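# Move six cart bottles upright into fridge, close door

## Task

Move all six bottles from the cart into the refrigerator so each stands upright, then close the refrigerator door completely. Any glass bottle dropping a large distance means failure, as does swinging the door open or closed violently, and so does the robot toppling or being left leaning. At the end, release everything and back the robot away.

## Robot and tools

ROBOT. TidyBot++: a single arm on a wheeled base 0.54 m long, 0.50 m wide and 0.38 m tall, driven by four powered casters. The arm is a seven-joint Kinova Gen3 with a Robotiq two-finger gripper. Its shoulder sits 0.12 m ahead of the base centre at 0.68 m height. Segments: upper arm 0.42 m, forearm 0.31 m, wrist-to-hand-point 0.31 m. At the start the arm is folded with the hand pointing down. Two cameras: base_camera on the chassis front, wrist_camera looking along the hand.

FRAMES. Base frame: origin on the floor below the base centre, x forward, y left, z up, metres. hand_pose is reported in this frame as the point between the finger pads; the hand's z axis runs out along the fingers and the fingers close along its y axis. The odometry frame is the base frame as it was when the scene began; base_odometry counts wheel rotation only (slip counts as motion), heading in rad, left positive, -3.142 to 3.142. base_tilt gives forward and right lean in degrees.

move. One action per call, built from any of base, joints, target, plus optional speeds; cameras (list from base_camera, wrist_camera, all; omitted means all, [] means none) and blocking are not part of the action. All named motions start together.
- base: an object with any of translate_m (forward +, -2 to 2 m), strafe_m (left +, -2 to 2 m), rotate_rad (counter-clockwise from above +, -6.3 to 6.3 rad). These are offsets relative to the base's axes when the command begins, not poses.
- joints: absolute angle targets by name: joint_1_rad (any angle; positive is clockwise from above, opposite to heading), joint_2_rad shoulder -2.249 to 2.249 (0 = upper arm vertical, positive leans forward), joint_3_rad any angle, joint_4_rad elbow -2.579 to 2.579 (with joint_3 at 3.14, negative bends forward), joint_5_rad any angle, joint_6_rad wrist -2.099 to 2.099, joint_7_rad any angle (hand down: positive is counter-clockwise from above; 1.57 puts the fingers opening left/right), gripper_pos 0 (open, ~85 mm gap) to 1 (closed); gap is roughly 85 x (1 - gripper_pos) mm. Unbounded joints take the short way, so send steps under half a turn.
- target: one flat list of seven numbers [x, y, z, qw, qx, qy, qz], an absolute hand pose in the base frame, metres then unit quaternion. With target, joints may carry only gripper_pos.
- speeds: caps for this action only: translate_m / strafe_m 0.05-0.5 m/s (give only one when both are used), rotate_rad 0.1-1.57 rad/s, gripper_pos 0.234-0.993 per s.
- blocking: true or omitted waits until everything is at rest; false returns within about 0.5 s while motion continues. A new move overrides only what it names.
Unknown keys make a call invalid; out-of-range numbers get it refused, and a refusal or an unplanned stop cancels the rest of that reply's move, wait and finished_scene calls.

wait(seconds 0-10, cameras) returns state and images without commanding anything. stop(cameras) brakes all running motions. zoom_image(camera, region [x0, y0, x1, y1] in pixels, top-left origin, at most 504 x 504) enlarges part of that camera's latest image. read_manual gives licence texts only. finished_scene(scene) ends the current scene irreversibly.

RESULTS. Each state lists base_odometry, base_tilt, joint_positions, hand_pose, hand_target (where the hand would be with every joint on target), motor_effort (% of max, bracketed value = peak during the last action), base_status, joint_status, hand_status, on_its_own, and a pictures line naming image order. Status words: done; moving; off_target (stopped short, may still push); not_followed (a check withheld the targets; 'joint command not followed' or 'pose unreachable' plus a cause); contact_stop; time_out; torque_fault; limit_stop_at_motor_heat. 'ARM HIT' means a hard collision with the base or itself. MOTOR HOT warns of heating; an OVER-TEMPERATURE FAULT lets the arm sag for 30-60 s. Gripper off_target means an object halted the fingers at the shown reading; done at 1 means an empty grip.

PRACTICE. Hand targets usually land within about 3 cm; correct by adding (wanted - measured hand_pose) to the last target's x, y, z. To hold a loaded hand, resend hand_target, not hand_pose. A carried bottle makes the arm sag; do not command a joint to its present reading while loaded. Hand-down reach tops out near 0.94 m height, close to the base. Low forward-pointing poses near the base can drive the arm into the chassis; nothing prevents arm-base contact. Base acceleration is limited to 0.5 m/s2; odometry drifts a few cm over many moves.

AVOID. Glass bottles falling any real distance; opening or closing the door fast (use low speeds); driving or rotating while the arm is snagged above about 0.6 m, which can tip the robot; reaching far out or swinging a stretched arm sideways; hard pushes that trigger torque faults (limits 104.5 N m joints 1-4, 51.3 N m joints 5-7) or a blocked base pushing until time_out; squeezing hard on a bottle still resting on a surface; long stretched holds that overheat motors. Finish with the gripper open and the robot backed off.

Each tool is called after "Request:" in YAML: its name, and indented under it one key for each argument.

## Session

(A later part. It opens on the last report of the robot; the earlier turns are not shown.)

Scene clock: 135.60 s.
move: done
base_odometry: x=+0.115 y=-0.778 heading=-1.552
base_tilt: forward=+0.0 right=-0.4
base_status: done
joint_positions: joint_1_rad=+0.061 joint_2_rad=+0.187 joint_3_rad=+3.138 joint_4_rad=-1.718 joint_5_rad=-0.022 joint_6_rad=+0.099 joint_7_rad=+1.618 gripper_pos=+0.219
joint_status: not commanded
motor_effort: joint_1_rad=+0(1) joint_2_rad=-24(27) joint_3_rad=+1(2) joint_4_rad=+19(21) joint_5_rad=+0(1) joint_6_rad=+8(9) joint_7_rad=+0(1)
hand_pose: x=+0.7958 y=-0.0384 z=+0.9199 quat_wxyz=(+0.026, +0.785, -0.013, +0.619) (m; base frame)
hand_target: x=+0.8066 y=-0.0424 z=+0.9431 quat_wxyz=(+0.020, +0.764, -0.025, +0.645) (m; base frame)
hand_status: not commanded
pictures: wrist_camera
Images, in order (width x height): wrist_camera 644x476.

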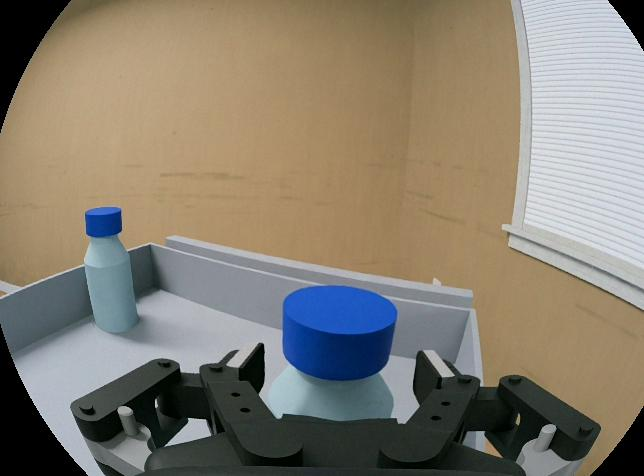

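Request:
move:
  base: {"translate_m": 0.02}
  joints: {"joint_2_rad": 0.208}
  cameras: ["wrist_camera"]

Request:
move:
  joints: {"gripper_pos": 0.47}
  speeds: {"gripper_pos": 0.3}
  cameras: ["wrist_camera"]

Scene clock: 136.73 s.
move: done
base_odometry: x=+0.115 y=-0.798 heading=-1.552
base_tilt: forward=+0.0 right=-0.4
base_status: done
joint_positions: joint_1_rad=+0.061 joint_2_rad=+0.194 joint_3_rad=+3.138 joint_4_rad=-1.715 joint_5_rad=-0.022 joint_6_rad=+0.100 joint_7_rad=+1.618 gripper_pos=+0.219
joint_status: all done
motor_effort: joint_1_rad=+1(1) joint_2_rad=-24(27) joint_3_rad=+1(2) joint_4_rad=+20(20) joint_5_rad=+0(1) joint_6_rad=+8(9) joint_7_rad=+0(1)
hand_pose: x=+0.7980 y=-0.0386 z=+0.9166 quat_wxyz=(+0.026, +0.786, -0.013, +0.617) (m; base frame)
hand_target: x=+0.8087 y=-0.0425 z=+0.9376 quat_wxyz=(+0.020, +0.767, -0.025, +0.641) (m; base frame)
hand_status: not commanded
pictures: wrist_camera
Images, in order (width x height): wrist_camera 644x476.

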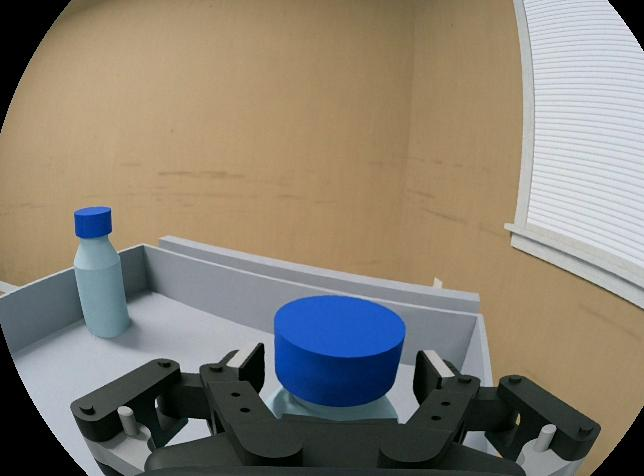

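Scene clock: 137.90 s.
move: off_target
base_odometry: x=+0.115 y=-0.798 heading=-1.552
base_tilt: forward=+0.0 right=-0.4
base_status: not commanded
joint_positions: joint_1_rad=+0.060 joint_2_rad=+0.194 joint_3_rad=+3.138 joint_4_rad=-1.715 joint_5_rad=-0.022 joint_6_rad=+0.102 joint_7_rad=+1.618 gripper_pos=+0.426
joint_status: gripper_pos off_target (ended at +0.426, target +0.470)
motor_effort: joint_1_rad=+1(2) joint_2_rad=-23(25) joint_3_rad=+1(2) joint_4_rad=+19(20) joint_5_rad=+0(1) joint_6_rad=+8(9) joint_7_rad=-1(1)
hand_pose: x=+0.7982 y=-0.0382 z=+0.9173 quat_wxyz=(+0.026, +0.786, -0.013, +0.618) (m; base frame)
hand_target: x=+0.8087 y=-0.0425 z=+0.9376 quat_wxyz=(+0.020, +0.767, -0.025, +0.641) (m; base frame)
hand_status: not commanded
pictures: wrist_camera
Images, in order (width x height): wrist_camera 644x476.

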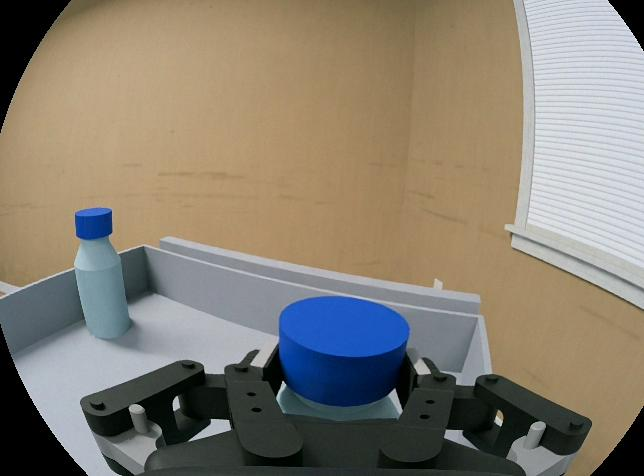

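Request:
move:
  joints: {"joint_1_rad": 0.065, "joint_2_rad": 0.11, "joint_3_rad": 3.14, "joint_4_rad": -1.39, "joint_5_rad": 0, "joint_6_rad": -0.21, "joint_7_rad": 1.57}
  cameras: ["wrist_camera"]

Request:
move:
  base: {"translate_m": -0.27}
  cameras: ["wrist_camera"]

Scene clock: 140.00 s.
move: done
base_odometry: x=+0.115 y=-0.798 heading=-1.552
base_tilt: forward=+0.0 right=-0.4
base_status: not commanded
joint_positions: joint_1_rad=+0.060 joint_2_rad=+0.140 joint_3_rad=+3.138 joint_4_rad=-1.440 joint_5_rad=-0.022 joint_6_rad=-0.176 joint_7_rad=+1.618 gripper_pos=+0.426
joint_status: all done
motor_effort: joint_1_rad=+0(1) joint_2_rad=-28(32) joint_3_rad=+0(2) joint_4_rad=+24(26) joint_5_rad=+0(1) joint_6_rad=+12(13) joint_7_rad=+0(1)
hand_pose: x=+0.7970 y=-0.0362 z=+1.0383 quat_wxyz=(+0.025, +0.769, -0.011, +0.638) (m; base frame)
hand_target: x=+0.7858 y=-0.0410 z=+1.0791 quat_wxyz=(+0.020, +0.754, -0.024, +0.656) (m; base frame)
hand_status: not commanded
pictures: wrist_camera
Images, in order (width x height): wrist_camera 644x476.

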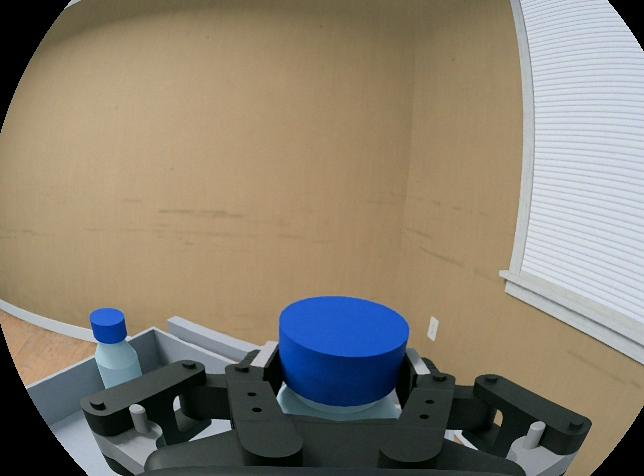

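Scene clock: 141.90 s.
move: done
base_odometry: x=+0.110 y=-0.528 heading=-1.552
base_tilt: forward=+0.0 right=-0.4
base_status: done
joint_positions: joint_1_rad=+0.061 joint_2_rad=+0.129 joint_3_rad=+3.138 joint_4_rad=-1.440 joint_5_rad=-0.022 joint_6_rad=-0.181 joint_7_rad=+1.618 gripper_pos=+0.426
joint_status: not commanded
motor_effort: joint_1_rad=+0(3) joint_2_rad=-27(32) joint_3_rad=+0(3) joint_4_rad=+24(26) joint_5_rad=+0(1) joint_6_rad=+12(13) joint_7_rad=+0(1)
hand_pose: x=+0.7929 y=-0.0368 z=+1.0438 quat_wxyz=(+0.025, +0.768, -0.011, +0.640) (m; base frame)
hand_target: x=+0.7858 y=-0.0410 z=+1.0791 quat_wxyz=(+0.020, +0.754, -0.024, +0.656) (m; base frame)
hand_status: not commanded
pictures: wrist_camera
Images, in order (width x height): wrist_camera 644x476.

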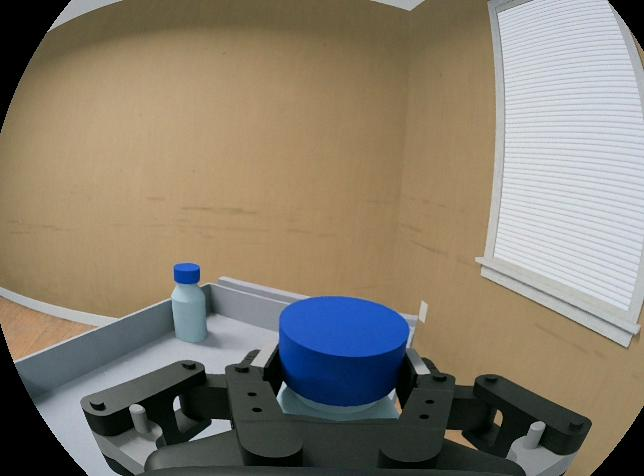

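Request:
move:
  base: {"translate_m": -0.015, "strafe_m": 0.7025, "rotate_rad": 1.808}
  joints: {"joint_1_rad": 0.065, "joint_2_rad": -0.50, "joint_3_rad": 3.14, "joint_4_rad": -1.78, "joint_5_rad": 0, "joint_6_rad": -0.53, "joint_7_rad": 1.57}

Scene clock: 145.43 s.
move: done
base_odometry: x=+0.812 y=-0.500 heading=+0.257
base_tilt: forward=+0.0 right=-0.4
base_status: done
joint_positions: joint_1_rad=+0.062 joint_2_rad=-0.476 joint_3_rad=+3.136 joint_4_rad=-1.785 joint_5_rad=-0.022 joint_6_rad=-0.497 joint_7_rad=+1.618 gripper_pos=+0.426
joint_status: all done
motor_effort: joint_1_rad=+0(5) joint_2_rad=-6(30) joint_3_rad=+1(5) joint_4_rad=+24(25) joint_5_rad=+0(2) joint_6_rad=+12(13) joint_7_rad=+0(1)
hand_pose: x=+0.5322 y=-0.0182 z=+1.0644 quat_wxyz=(+0.023, +0.785, -0.008, +0.619) (m; base frame)
hand_target: x=+0.5201 y=-0.0239 z=+1.0674 quat_wxyz=(+0.020, +0.786, -0.025, +0.617) (m; base frame)
hand_status: not commanded
pictures: base_camera, wrist_camera
Images, in order (width x height): base_camera 644x364, wrist_camera 644x476.

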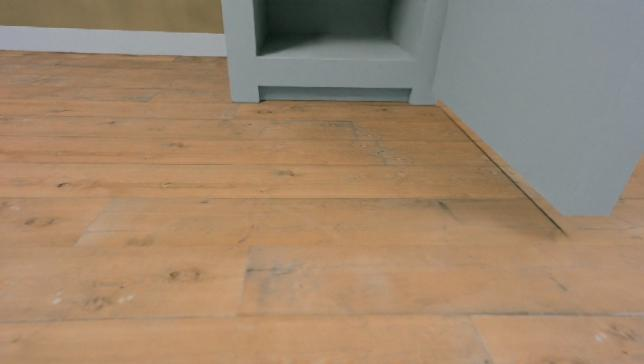

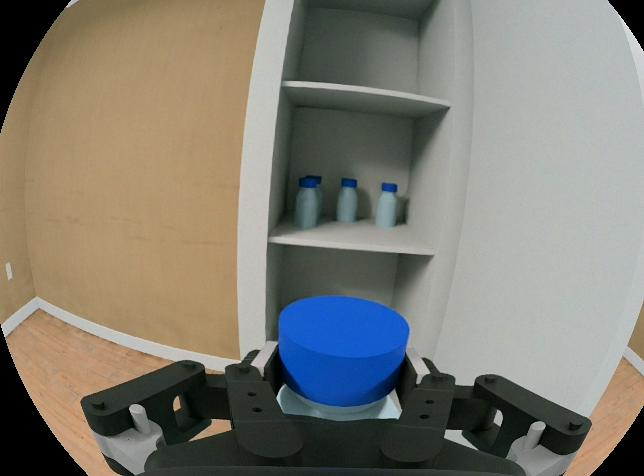

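Request:
move:
  base: {"translate_m": 0.655, "strafe_m": -0.035}
  joints: {"joint_1_rad": 0.265, "joint_2_rad": 0.14, "joint_3_rad": 3.14, "joint_4_rad": -1.15, "joint_5_rad": 0, "joint_6_rad": -0.33, "joint_7_rad": 1.57}

Scene clock: 148.57 s.
move: done
base_odometry: x=+1.455 y=-0.367 heading=+0.257
base_tilt: forward=+0.0 right=-0.4
base_status: done
joint_positions: joint_1_rad=+0.252 joint_2_rad=+0.163 joint_3_rad=+3.136 joint_4_rad=-1.209 joint_5_rad=-0.022 joint_6_rad=-0.408 joint_7_rad=+1.618 gripper_pos=+0.426
joint_status: all done
motor_effort: joint_1_rad=+0(2) joint_2_rad=-28(33) joint_3_rad=+1(3) joint_4_rad=+24(25) joint_5_rad=+0(2) joint_6_rad=+12(13) joint_7_rad=+0(1)
hand_pose: x=+0.7803 y=-0.1627 z=+1.0946 quat_wxyz=(+0.082, +0.772, -0.083, +0.624) (m; base frame)
hand_target: x=+0.7678 y=-0.1737 z=+1.1703 quat_wxyz=(+0.090, +0.718, -0.095, +0.684) (m; base frame)
hand_status: not commanded
pictures: base_camera, wrist_camera
Images, in order (width x height): base_camera 644x364, wrist_camera 644x476.

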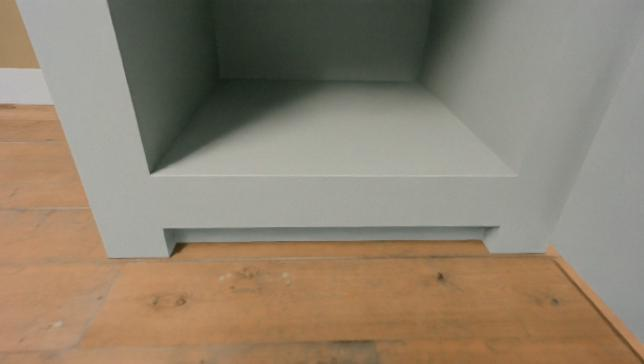

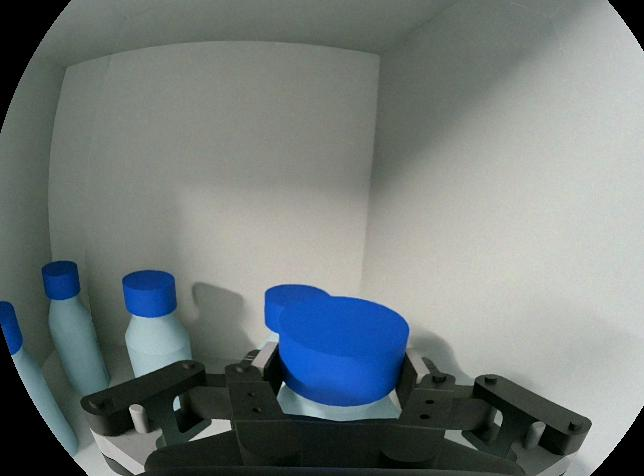

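Request:
move:
  joints: {"joint_2_rad": 0.13, "joint_4_rad": -1.37, "joint_6_rad": -0.22}
  cameras: []

Request:
move:
  joints: {"joint_2_rad": 0.132, "joint_4_rad": -1.41, "joint_6_rad": -0.185}
  cameras: ["wrist_camera"]

Scene clock: 150.20 s.
move: done
base_odometry: x=+1.455 y=-0.367 heading=+0.257
base_tilt: forward=+0.0 right=-0.4
base_status: not commanded
joint_positions: joint_1_rad=+0.252 joint_2_rad=+0.152 joint_3_rad=+3.136 joint_4_rad=-1.354 joint_5_rad=-0.022 joint_6_rad=-0.279 joint_7_rad=+1.618 gripper_pos=+0.426
joint_status: all done
motor_effort: joint_1_rad=+1(3) joint_2_rad=-25(29) joint_3_rad=+1(3) joint_4_rad=+21(24) joint_5_rad=+1(1) joint_6_rad=+9(12) joint_7_rad=+0(1)
hand_pose: x=+0.7807 y=-0.1637 z=+1.0517 quat_wxyz=(+0.083, +0.774, -0.084, +0.622) (m; base frame)
hand_target: x=+0.7720 y=-0.1748 z=+1.0750 quat_wxyz=(+0.085, +0.751, -0.100, +0.647) (m; base frame)
hand_status: not commanded
pictures: none
No camera images: "cameras" was empty.

Scene clock: 150.87 s.
move: done
base_odometry: x=+1.455 y=-0.367 heading=+0.257
base_tilt: forward=+0.0 right=-0.4
base_status: not commanded
joint_positions: joint_1_rad=+0.252 joint_2_rad=+0.145 joint_3_rad=+3.136 joint_4_rad=-1.387 joint_5_rad=-0.022 joint_6_rad=-0.230 joint_7_rad=+1.618 gripper_pos=+0.426
joint_status: all done
motor_effort: joint_1_rad=+2(3) joint_2_rad=-23(26) joint_3_rad=+2(3) joint_4_rad=+20(21) joint_5_rad=+1(2) joint_6_rad=+8(9) joint_7_rad=+0(1)
hand_pose: x=+0.7795 y=-0.1637 z=+1.0516 quat_wxyz=(+0.084, +0.767, -0.084, +0.631) (m; base frame)
hand_target: x=+0.7731 y=-0.1751 z=+1.0595 quat_wxyz=(+0.085, +0.753, -0.100, +0.644) (m; base frame)
hand_status: not commanded
pictures: wrist_camera
Images, in order (width x height): wrist_camera 644x476.

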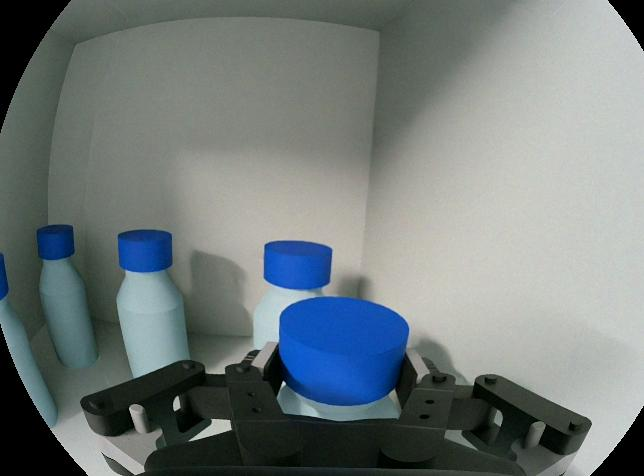

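Settled. Release.

Request:
move:
  joints: {"gripper_pos": 0.17}
  cameras: ["wrist_camera"]

Request:
move:
  base: {"translate_m": -0.5, "strafe_m": 0.045}
  blocking: false
  cameras: []

Request:
wait:
  seconds: 0.8
  cameras: []

Request:
move:
  joints: {"joint_1_rad": 0.065, "joint_2_rad": -0.55, "joint_3_rad": 3.14, "joint_4_rad": -1.87, "joint_5_rad": 0, "joint_6_rad": -0.49, "joint_7_rad": 1.57, "gripper_pos": 0.22}

Scene clock: 151.97 s.
move: done
base_odometry: x=+1.455 y=-0.367 heading=+0.257
base_tilt: forward=+0.0 right=-0.4
base_status: not commanded
joint_positions: joint_1_rad=+0.258 joint_2_rad=+0.145 joint_3_rad=+3.136 joint_4_rad=-1.391 joint_5_rad=-0.022 joint_6_rad=-0.230 joint_7_rad=+1.618 gripper_pos=+0.172
joint_status: all done
motor_effort: joint_1_rad=+0(3) joint_2_rad=-24(24) joint_3_rad=+0(3) joint_4_rad=+20(21) joint_5_rad=+0(1) joint_6_rad=+9(9) joint_7_rad=+0(1)
hand_pose: x=+0.7784 y=-0.1671 z=+1.0487 quat_wxyz=(+0.086, +0.768, -0.086, +0.629) (m; base frame)
hand_target: x=+0.7731 y=-0.1751 z=+1.0595 quat_wxyz=(+0.085, +0.753, -0.100, +0.644) (m; base frame)
hand_status: not commanded
pictures: wrist_camera
Images, in order (width x height): wrist_camera 644x476.

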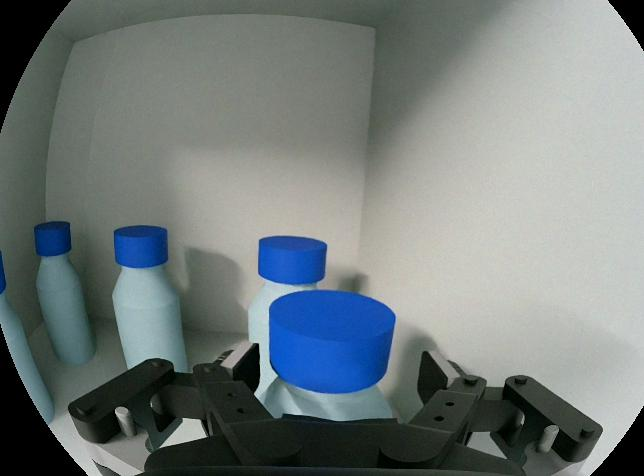

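Scene clock: 152.47 s.
move: moving
base_odometry: x=+1.393 y=-0.378 heading=+0.256
base_tilt: forward=+0.0 right=-0.4
base_status: translate_m moving; strafe_m moving
joint_positions: joint_1_rad=+0.258 joint_2_rad=+0.144 joint_3_rad=+3.136 joint_4_rad=-1.393 joint_5_rad=-0.022 joint_6_rad=-0.229 joint_7_rad=+1.618 gripper_pos=+0.172
joint_status: not commanded
motor_effort: joint_1_rad=+1(2) joint_2_rad=-20(28) joint_3_rad=+1(2) joint_4_rad=+20(21) joint_5_rad=+0(1) joint_6_rad=+9(9) joint_7_rad=+0(1)
hand_pose: x=+0.7781 y=-0.1672 z=+1.0481 quat_wxyz=(+0.086, +0.768, -0.086, +0.629) (m; base frame)
hand_target: x=+0.7731 y=-0.1751 z=+1.0595 quat_wxyz=(+0.085, +0.753, -0.100, +0.644) (m; base frame)
hand_status: not commanded
pictures: none
No camera images: "cameras" was empty.

Scene clock: 153.27 s.
earlier move: moving
base_odometry: x=+1.119 y=-0.423 heading=+0.256
base_tilt: forward=+0.0 right=-0.4
base_status: translate_m moving; strafe_m moving
joint_positions: joint_1_rad=+0.260 joint_2_rad=+0.136 joint_3_rad=+3.136 joint_4_rad=-1.394 joint_5_rad=-0.022 joint_6_rad=-0.229 joint_7_rad=+1.618 gripper_pos=+0.172
joint_status: not commanded
motor_effort: joint_1_rad=-1(2) joint_2_rad=-22(28) joint_3_rad=+1(2) joint_4_rad=+21(21) joint_5_rad=+0(1) joint_6_rad=+9(9) joint_7_rad=+0(1)
hand_pose: x=+0.7748 y=-0.1679 z=+1.0530 quat_wxyz=(+0.087, +0.766, -0.086, +0.631) (m; base frame)
hand_target: x=+0.7731 y=-0.1751 z=+1.0595 quat_wxyz=(+0.085, +0.753, -0.100, +0.644) (m; base frame)
hand_status: not commanded
wait: 0.80 s; no rest
pictures: none
No camera images: "cameras" was empty.

Scene clock: 155.20 s.
move: done
base_odometry: x=+0.960 y=-0.450 heading=+0.256
base_tilt: forward=+0.0 right=-0.4
base_status: done
joint_positions: joint_1_rad=+0.079 joint_2_rad=-0.543 joint_3_rad=+3.136 joint_4_rad=-1.851 joint_5_rad=-0.022 joint_6_rad=-0.435 joint_7_rad=+1.618 gripper_pos=+0.219
joint_status: all done
motor_effort: joint_1_rad=+0(1) joint_2_rad=-2(23) joint_3_rad=+1(3) joint_4_rad=+20(21) joint_5_rad=+0(2) joint_6_rad=+8(9) joint_7_rad=+0(1)
hand_pose: x=+0.5113 y=-0.0238 z=+1.0703 quat_wxyz=(+0.030, +0.765, -0.014, +0.643) (m; base frame)
hand_target: x=+0.5053 y=-0.0229 z=+1.0448 quat_wxyz=(+0.020, +0.786, -0.025, +0.617) (m; base frame)
hand_status: not commanded
pictures: base_camera, wrist_camera
Images, in order (width x height): base_camera 644x364, wrist_camera 644x476.

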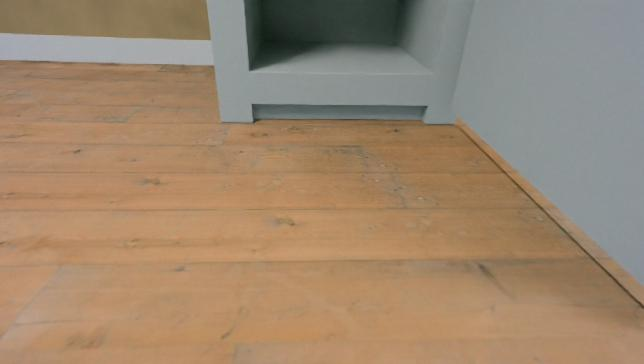

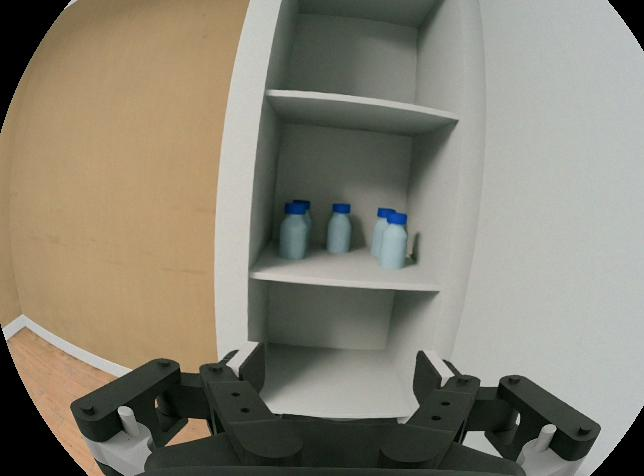

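Request:
move:
  base: {"translate_m": -0.62, "strafe_m": -0.199, "rotate_rad": -1.806}
  speeds: {"rotate_rad": 1.3}
  blocking: false
  cameras: []

Request:
wait:
  seconds: 0.9
  cameras: []

Request:
move:
  joints: {"joint_1_rad": 0.065, "joint_2_rad": 0.205, "joint_3_rad": 3.14, "joint_4_rad": -1.69, "joint_5_rad": 0, "joint_6_rad": 0.15, "joint_7_rad": 1.57}

Scene clock: 156.33 s.
move: moving
base_odometry: x=+0.895 y=-0.492 heading=+0.054
base_tilt: forward=+0.0 right=-0.4
base_status: translate_m moving; strafe_m moving; rotate_rad moving
joint_positions: joint_1_rad=+0.074 joint_2_rad=-0.542 joint_3_rad=+3.136 joint_4_rad=-1.852 joint_5_rad=-0.022 joint_6_rad=-0.437 joint_7_rad=+1.618 gripper_pos=+0.219
joint_status: not commanded
motor_effort: joint_1_rad=+1(1) joint_2_rad=-4(5) joint_3_rad=+2(4) joint_4_rad=+19(20) joint_5_rad=+1(1) joint_6_rad=+8(9) joint_7_rad=+0(1)
hand_pose: x=+0.5117 y=-0.0218 z=+1.0684 quat_wxyz=(+0.029, +0.767, -0.012, +0.641) (m; base frame)
hand_target: x=+0.5053 y=-0.0229 z=+1.0448 quat_wxyz=(+0.020, +0.786, -0.025, +0.617) (m; base frame)
hand_status: not commanded
pictures: none
No camera images: "cameras" was empty.

Scene clock: 157.23 s.
earlier move: moving
base_odometry: x=+0.587 y=-0.688 heading=-0.768
base_tilt: forward=+0.0 right=-0.4
base_status: translate_m moving; strafe_m moving; rotate_rad moving
joint_positions: joint_1_rad=+0.074 joint_2_rad=-0.542 joint_3_rad=+3.136 joint_4_rad=-1.852 joint_5_rad=-0.022 joint_6_rad=-0.437 joint_7_rad=+1.618 gripper_pos=+0.219
joint_status: not commanded
motor_effort: joint_1_rad=+0(1) joint_2_rad=-3(5) joint_3_rad=+1(4) joint_4_rad=+20(20) joint_5_rad=+0(1) joint_6_rad=+8(9) joint_7_rad=+0(1)
hand_pose: x=+0.5114 y=-0.0218 z=+1.0686 quat_wxyz=(+0.029, +0.767, -0.012, +0.641) (m; base frame)
hand_target: x=+0.5053 y=-0.0229 z=+1.0448 quat_wxyz=(+0.020, +0.786, -0.025, +0.617) (m; base frame)
hand_status: not commanded
wait: 0.90 s; no rest
pictures: none
No camera images: "cameras" was empty.

Scene clock: 159.57 s.
move: done
base_odometry: x=+0.410 y=-0.800 heading=-1.549
base_tilt: forward=+0.0 right=-0.4
base_status: done
joint_positions: joint_1_rad=+0.072 joint_2_rad=+0.185 joint_3_rad=+3.137 joint_4_rad=-1.722 joint_5_rad=-0.022 joint_6_rad=+0.095 joint_7_rad=+1.618 gripper_pos=+0.219
joint_status: all done
motor_effort: joint_1_rad=+1(2) joint_2_rad=-24(26) joint_3_rad=+1(2) joint_4_rad=+19(21) joint_5_rad=+0(1) joint_6_rad=+8(9) joint_7_rad=+0(1)
hand_pose: x=+0.7938 y=-0.0450 z=+0.9176 quat_wxyz=(+0.029, +0.787, -0.017, +0.616) (m; base frame)
hand_target: x=+0.8079 y=-0.0425 z=+0.9397 quat_wxyz=(+0.020, +0.766, -0.025, +0.643) (m; base frame)
hand_status: not commanded
pictures: base_camera, wrist_camera
Images, in order (width x height): base_camera 644x364, wrist_camera 644x476.

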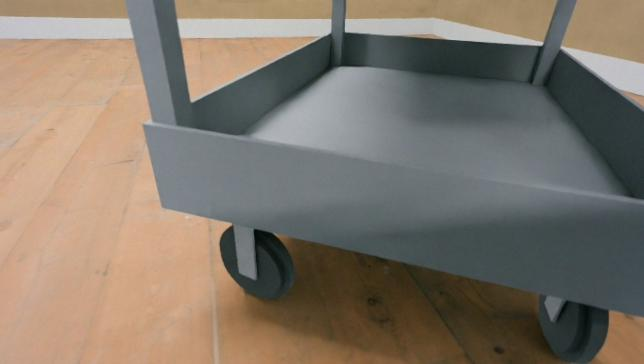

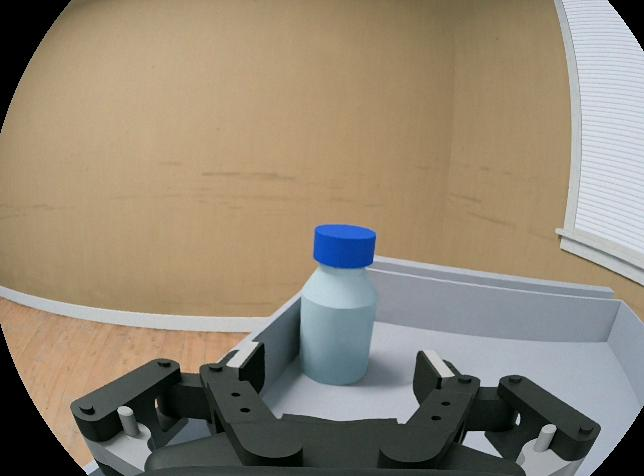

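Request:
move:
  base: {"translate_m": 0.07, "strafe_m": -0.001}
  joints: {"joint_2_rad": 0.315, "joint_4_rad": -1.536, "joint_6_rad": 0.11}

Scene clock: 161.70 s.
move: done
base_odometry: x=+0.411 y=-0.870 heading=-1.550
base_tilt: forward=+0.0 right=-0.4
base_status: done
joint_positions: joint_1_rad=+0.072 joint_2_rad=+0.300 joint_3_rad=+3.137 joint_4_rad=-1.563 joint_5_rad=-0.022 joint_6_rad=+0.097 joint_7_rad=+1.618 gripper_pos=+0.219
joint_status: all done
motor_effort: joint_1_rad=+0(1) joint_2_rad=-28(31) joint_3_rad=+1(2) joint_4_rad=+19(21) joint_5_rad=+0(1) joint_6_rad=+8(10) joint_7_rad=+0(1)
hand_pose: x=+0.8481 y=-0.0486 z=+0.9327 quat_wxyz=(+0.030, +0.773, -0.017, +0.634) (m; base frame)
hand_target: x=+0.8568 y=-0.0457 z=+0.9422 quat_wxyz=(+0.020, +0.764, -0.025, +0.644) (m; base frame)
hand_status: not commanded
pictures: base_camera, wrist_camera
Images, in order (width x height): base_camera 644x364, wrist_camera 644x476.

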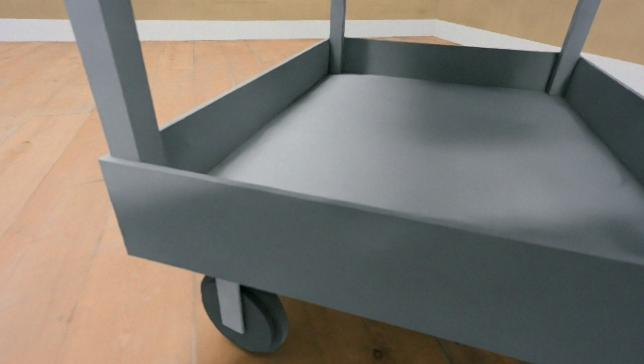

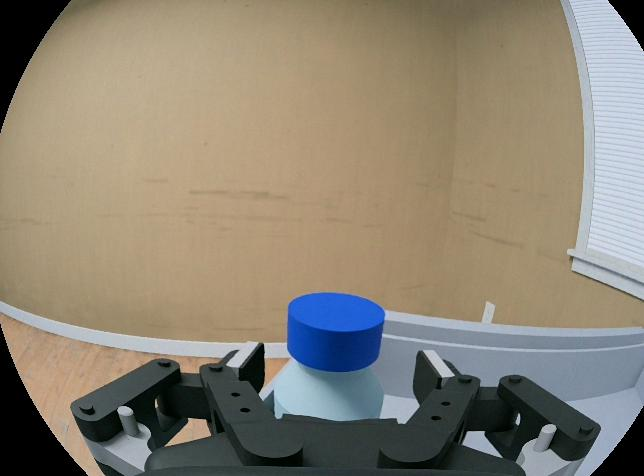

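Request:
move:
  base: {"translate_m": 0.028, "strafe_m": 0.003}
  joints: {"joint_2_rad": 0.33, "joint_4_rad": -1.555, "joint_6_rad": 0.12}

Scene clock: 162.70 s.
move: done
base_odometry: x=+0.414 y=-0.899 heading=-1.551
base_tilt: forward=+0.0 right=-0.4
base_status: done
joint_positions: joint_1_rad=+0.071 joint_2_rad=+0.310 joint_3_rad=+3.137 joint_4_rad=-1.563 joint_5_rad=-0.022 joint_6_rad=+0.097 joint_7_rad=+1.618 gripper_pos=+0.219
joint_status: all done
motor_effort: joint_1_rad=+0(2) joint_2_rad=-28(30) joint_3_rad=+0(2) joint_4_rad=+19(21) joint_5_rad=+1(1) joint_6_rad=+8(9) joint_7_rad=+0(1)
hand_pose: x=+0.8506 y=-0.0483 z=+0.9250 quat_wxyz=(+0.029, +0.776, -0.017, +0.630) (m; base frame)
hand_target: x=+0.8583 y=-0.0458 z=+0.9226 quat_wxyz=(+0.020, +0.772, -0.025, +0.635) (m; base frame)
hand_status: not commanded
pictures: base_camera, wrist_camera
Images, in order (width x height): base_camera 644x364, wrist_camera 644x476.

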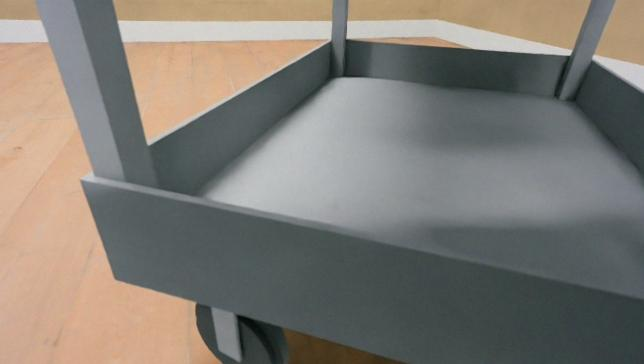

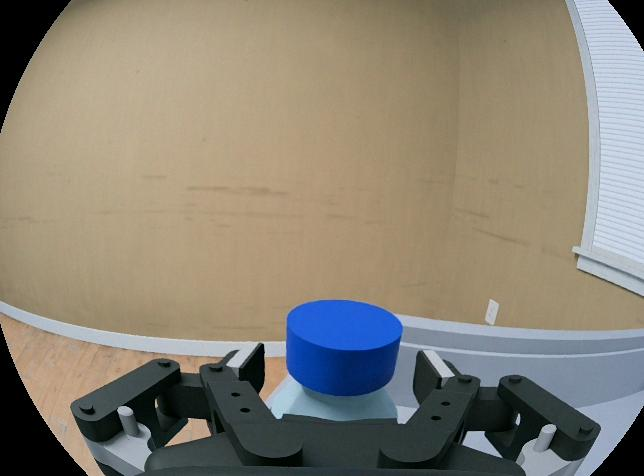

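Request:
move:
  base: {"translate_m": 0.016, "strafe_m": -0.001}
  joints: {"joint_2_rad": 0.348, "joint_4_rad": -1.575, "joint_6_rad": 0.13}
  cameras: ["wrist_camera"]

Request:
move:
  joints: {"gripper_pos": 0.47}
  speeds: {"gripper_pos": 0.3}
  cameras: ["wrist_camera"]

Scene clock: 163.63 s.
move: done
base_odometry: x=+0.414 y=-0.915 heading=-1.550
base_tilt: forward=+0.0 right=-0.4
base_status: done
joint_positions: joint_1_rad=+0.070 joint_2_rad=+0.327 joint_3_rad=+3.137 joint_4_rad=-1.568 joint_5_rad=-0.022 joint_6_rad=+0.097 joint_7_rad=+1.618 gripper_pos=+0.219
joint_status: all done
motor_effort: joint_1_rad=+0(3) joint_2_rad=-28(30) joint_3_rad=+0(2) joint_4_rad=+19(20) joint_5_rad=+1(1) joint_6_rad=+8(9) joint_7_rad=+0(1)
hand_pose: x=+0.8539 y=-0.0482 z=+0.9099 quat_wxyz=(+0.029, +0.783, -0.017, +0.622) (m; base frame)
hand_target: x=+0.8598 y=-0.0459 z=+0.9003 quat_wxyz=(+0.019, +0.781, -0.025, +0.624) (m; base frame)
hand_status: not commanded
pictures: wrist_camera
Images, in order (width x height): wrist_camera 644x476.

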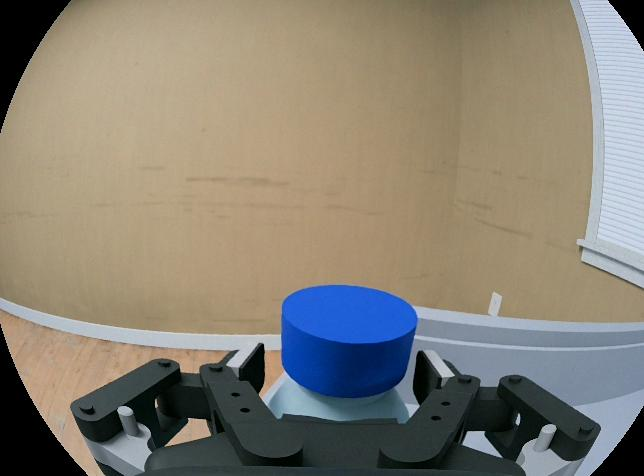

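Scene clock: 164.80 s.
move: off_target
base_odometry: x=+0.414 y=-0.915 heading=-1.550
base_tilt: forward=+0.0 right=-0.4
base_status: not commanded
joint_positions: joint_1_rad=+0.071 joint_2_rad=+0.327 joint_3_rad=+3.137 joint_4_rad=-1.568 joint_5_rad=-0.022 joint_6_rad=+0.097 joint_7_rad=+1.618 gripper_pos=+0.434
joint_status: gripper_pos off_target (ended at +0.434, target +0.470)
motor_effort: joint_1_rad=+1(2) joint_2_rad=-25(29) joint_3_rad=+0(2) joint_4_rad=+16(20) joint_5_rad=+1(1) joint_6_rad=+6(9) joint_7_rad=+0(1)
hand_pose: x=+0.8539 y=-0.0489 z=+0.9100 quat_wxyz=(+0.029, +0.782, -0.017, +0.622) (m; base frame)
hand_target: x=+0.8598 y=-0.0459 z=+0.9003 quat_wxyz=(+0.019, +0.781, -0.025, +0.624) (m; base frame)
hand_status: not commanded
pictures: wrist_camera
Images, in order (width x height): wrist_camera 644x476.

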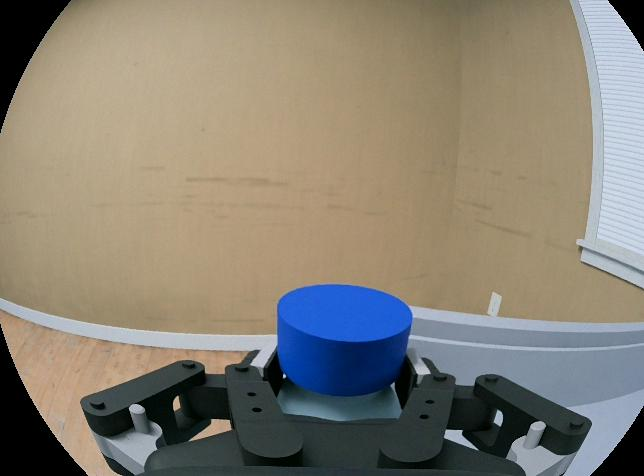

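Request:
move:
  joints: {"joint_1_rad": 0.065, "joint_2_rad": 0.27, "joint_3_rad": 3.14, "joint_4_rad": -1.22, "joint_5_rad": 0, "joint_6_rad": -0.29, "joint_7_rad": 1.57}
  cameras: ["wrist_camera"]

Request:
move:
  base: {"translate_m": -0.3}
  cameras: ["wrist_camera"]

Scene clock: 167.00 s.
move: done
base_odometry: x=+0.414 y=-0.915 heading=-1.550
base_tilt: forward=+0.0 right=-0.4
base_status: not commanded
joint_positions: joint_1_rad=+0.071 joint_2_rad=+0.306 joint_3_rad=+3.137 joint_4_rad=-1.272 joint_5_rad=-0.022 joint_6_rad=-0.254 joint_7_rad=+1.618 gripper_pos=+0.434
joint_status: all done
motor_effort: joint_1_rad=+0(1) joint_2_rad=-33(36) joint_3_rad=+0(2) joint_4_rad=+24(26) joint_5_rad=+0(1) joint_6_rad=+12(13) joint_7_rad=+0(2)
hand_pose: x=+0.8591 y=-0.0470 z=+1.0007 quat_wxyz=(+0.026, +0.793, -0.015, +0.609) (m; base frame)
hand_target: x=+0.8477 y=-0.0451 z=+1.0481 quat_wxyz=(+0.020, +0.777, -0.025, +0.629) (m; base frame)
hand_status: not commanded
pictures: wrist_camera
Images, in order (width x height): wrist_camera 644x476.

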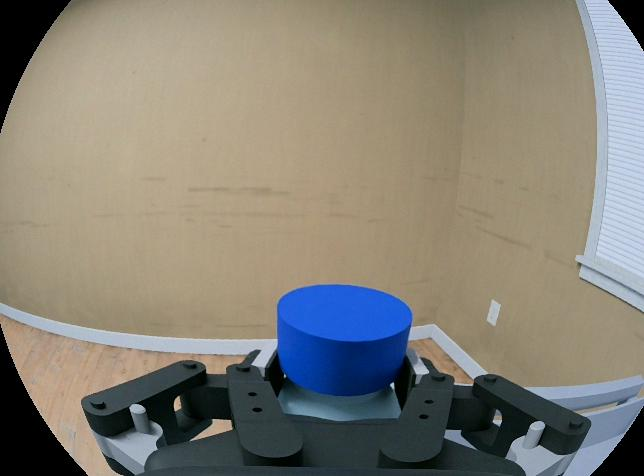

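Scene clock: 169.03 s.
move: done
base_odometry: x=+0.407 y=-0.615 heading=-1.549
base_tilt: forward=+0.0 right=-0.4
base_status: done
joint_positions: joint_1_rad=+0.069 joint_2_rad=+0.293 joint_3_rad=+3.137 joint_4_rad=-1.271 joint_5_rad=-0.022 joint_6_rad=-0.262 joint_7_rad=+1.618 gripper_pos=+0.434
joint_status: not commanded
motor_effort: joint_1_rad=+0(4) joint_2_rad=-32(37) joint_3_rad=+1(3) joint_4_rad=+23(25) joint_5_rad=+0(1) joint_6_rad=+12(12) joint_7_rad=+0(1)
hand_pose: x=+0.8548 y=-0.0448 z=+1.0083 quat_wxyz=(+0.025, +0.791, -0.014, +0.611) (m; base frame)
hand_target: x=+0.8477 y=-0.0451 z=+1.0481 quat_wxyz=(+0.020, +0.777, -0.025, +0.629) (m; base frame)
hand_status: not commanded
pictures: wrist_camera
Images, in order (width x height): wrist_camera 644x476.

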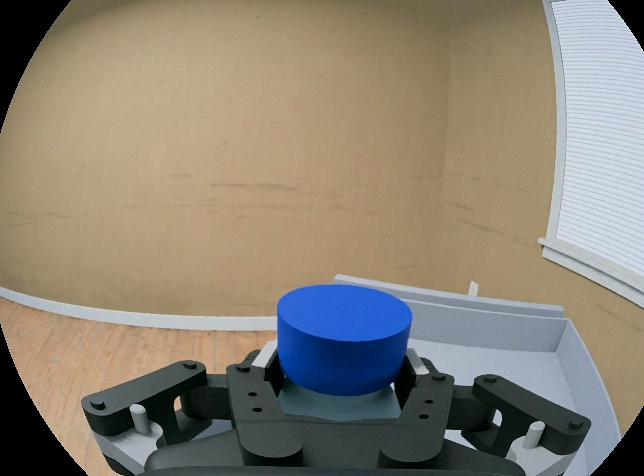

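Request:
move:
  joints: {"joint_2_rad": 0.1, "joint_4_rad": -1.36, "joint_6_rad": -0.24}
  cameras: []

Scene clock: 170.73 s.
move: done
base_odometry: x=+0.407 y=-0.615 heading=-1.549
base_tilt: forward=+0.0 right=-0.4
base_status: not commanded
joint_positions: joint_1_rad=+0.069 joint_2_rad=+0.126 joint_3_rad=+3.137 joint_4_rad=-1.367 joint_5_rad=-0.022 joint_6_rad=-0.262 joint_7_rad=+1.618 gripper_pos=+0.434
joint_status: all done
motor_effort: joint_1_rad=+0(1) joint_2_rad=-28(35) joint_3_rad=+0(2) joint_4_rad=+24(25) joint_5_rad=+0(1) joint_6_rad=+12(13) joint_7_rad=+0(1)
hand_pose: x=+0.7899 y=-0.0403 z=+1.0668 quat_wxyz=(+0.027, +0.769, -0.013, +0.639) (m; base frame)
hand_target: x=+0.7809 y=-0.0407 z=+1.0951 quat_wxyz=(+0.021, +0.751, -0.024, +0.660) (m; base frame)
hand_status: not commanded
pictures: none
No camera images: "cameras" was empty.

Request:
move:
  base: {"translate_m": -0.076, "strafe_m": 0.407, "rotate_rad": 1.805}
  joints: {"joint_1_rad": 0.065, "joint_2_rad": -0.50, "joint_3_rad": 3.14, "joint_4_rad": -1.78, "joint_5_rad": 0, "joint_6_rad": -0.53, "joint_7_rad": 1.57}

Scene clock: 173.57 s.
move: done
base_odometry: x=+0.813 y=-0.530 heading=+0.255
base_tilt: forward=+0.0 right=-0.4
base_status: done
joint_positions: joint_1_rad=+0.062 joint_2_rad=-0.472 joint_3_rad=+3.135 joint_4_rad=-1.786 joint_5_rad=-0.022 joint_6_rad=-0.496 joint_7_rad=+1.618 gripper_pos=+0.434
joint_status: all done
motor_effort: joint_1_rad=+0(5) joint_2_rad=-6(29) joint_3_rad=+2(6) joint_4_rad=+23(25) joint_5_rad=+0(1) joint_6_rad=+12(13) joint_7_rad=+0(1)
hand_pose: x=+0.5336 y=-0.0180 z=+1.0628 quat_wxyz=(+0.023, +0.786, -0.007, +0.617) (m; base frame)
hand_target: x=+0.5202 y=-0.0239 z=+1.0674 quat_wxyz=(+0.020, +0.786, -0.025, +0.617) (m; base frame)
hand_status: not commanded
pictures: base_camera, wrist_camera
Images, in order (width x height): base_camera 644x364, wrist_camera 644x476.

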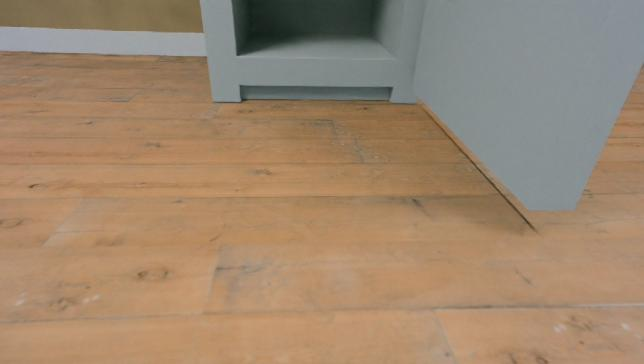

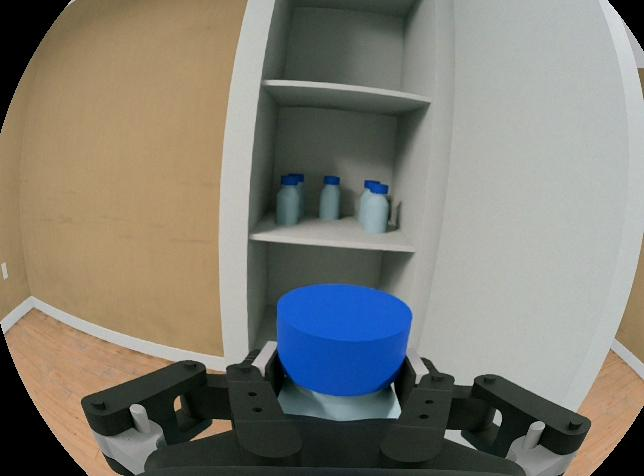

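Request:
move:
  base: {"translate_m": 0.6, "strafe_m": 0.02}
  joints: {"joint_1_rad": 0.065, "joint_2_rad": 0.14, "joint_3_rad": 3.14, "joint_4_rad": -1.15, "joint_5_rad": 0, "joint_6_rad": -0.33, "joint_7_rad": 1.57}

Scene clock: 176.37 s.
move: done
base_odometry: x=+1.388 y=-0.359 heading=+0.256
base_tilt: forward=+0.0 right=-0.4
base_status: done
joint_positions: joint_1_rad=+0.062 joint_2_rad=+0.166 joint_3_rad=+3.135 joint_4_rad=-1.209 joint_5_rad=-0.022 joint_6_rad=-0.408 joint_7_rad=+1.618 gripper_pos=+0.434
joint_status: all done
motor_effort: joint_1_rad=+0(1) joint_2_rad=-28(33) joint_3_rad=+0(2) joint_4_rad=+24(25) joint_5_rad=+0(1) joint_6_rad=+12(13) joint_7_rad=+0(2)
hand_pose: x=+0.8003 y=-0.0348 z=+1.0926 quat_wxyz=(+0.023, +0.778, -0.009, +0.628) (m; base frame)
hand_target: x=+0.7894 y=-0.0413 z=+1.1703 quat_wxyz=(+0.021, +0.724, -0.023, +0.689) (m; base frame)
hand_status: not commanded
pictures: base_camera, wrist_camera
Images, in order (width x height): base_camera 644x364, wrist_camera 644x476.

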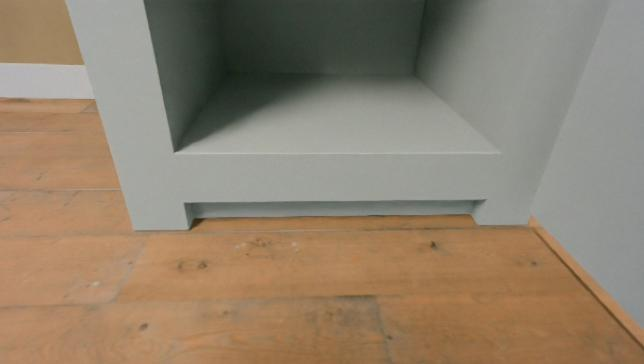

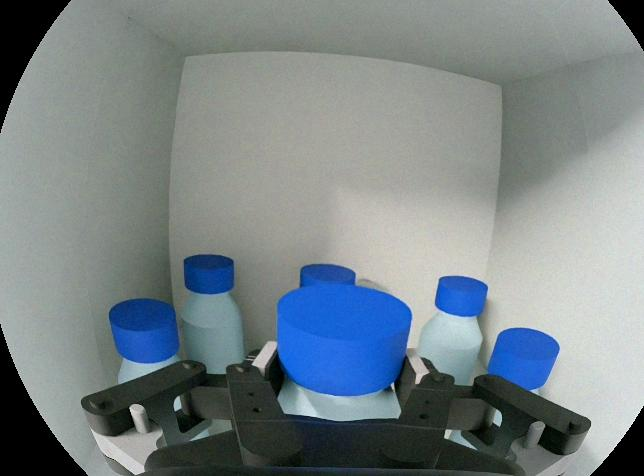

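Request:
move:
  base: {"translate_m": 0.05, "strafe_m": 0.008}
  joints: {"joint_2_rad": 0.13, "joint_4_rad": -1.35, "joint_6_rad": -0.22}
  cameras: ["wrist_camera"]

Request:
move:
  joints: {"joint_2_rad": 0.132, "joint_4_rad": -1.41, "joint_6_rad": -0.185}
  cameras: ["wrist_camera"]

Scene clock: 177.97 s.
move: done
base_odometry: x=+1.435 y=-0.339 heading=+0.256
base_tilt: forward=+0.0 right=-0.4
base_status: done
joint_positions: joint_1_rad=+0.063 joint_2_rad=+0.156 joint_3_rad=+3.135 joint_4_rad=-1.352 joint_5_rad=-0.022 joint_6_rad=-0.298 joint_7_rad=+1.618 gripper_pos=+0.434
joint_status: all done
motor_effort: joint_1_rad=+1(2) joint_2_rad=-27(31) joint_3_rad=+1(2) joint_4_rad=+24(25) joint_5_rad=+0(1) joint_6_rad=+12(13) joint_7_rad=+0(1)
hand_pose: x=+0.7998 y=-0.0357 z=+1.0447 quat_wxyz=(+0.023, +0.785, -0.010, +0.619) (m; base frame)
hand_target: x=+0.7940 y=-0.0416 z=+1.0874 quat_wxyz=(+0.021, +0.751, -0.024, +0.660) (m; base frame)
hand_status: not commanded
pictures: wrist_camera
Images, in order (width x height): wrist_camera 644x476.

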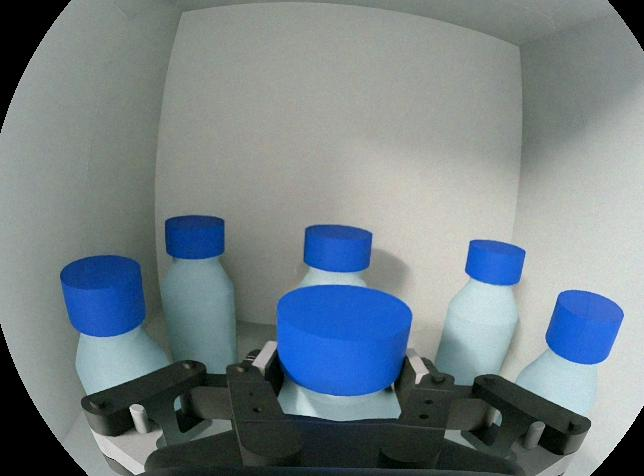

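Scene clock: 178.73 s.
move: done
base_odometry: x=+1.435 y=-0.339 heading=+0.256
base_tilt: forward=+0.0 right=-0.4
base_status: not commanded
joint_positions: joint_1_rad=+0.063 joint_2_rad=+0.147 joint_3_rad=+3.135 joint_4_rad=-1.392 joint_5_rad=-0.022 joint_6_rad=-0.239 joint_7_rad=+1.618 gripper_pos=+0.434
joint_status: all done
motor_effort: joint_1_rad=+1(2) joint_2_rad=-24(28) joint_3_rad=+2(3) joint_4_rad=+21(24) joint_5_rad=+1(2) joint_6_rad=+9(12) joint_7_rad=+1(1)
hand_pose: x=+0.7984 y=-0.0360 z=+1.0438 quat_wxyz=(+0.024, +0.777, -0.010, +0.630) (m; base frame)
hand_target: x=+0.7948 y=-0.0416 z=+1.0595 quat_wxyz=(+0.020, +0.760, -0.024, +0.649) (m; base frame)
hand_status: not commanded
pictures: wrist_camera
Images, in order (width x height): wrist_camera 644x476.

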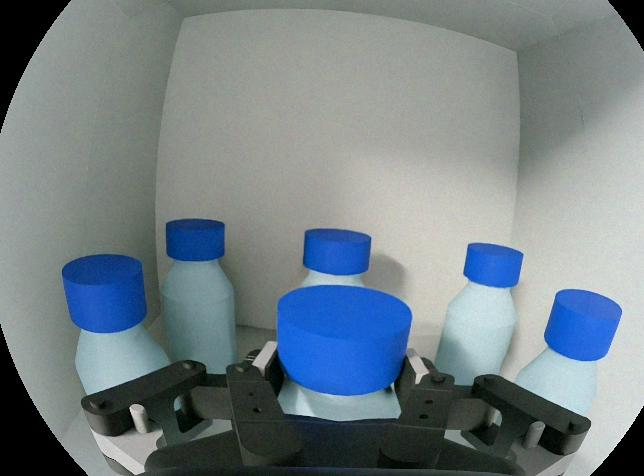

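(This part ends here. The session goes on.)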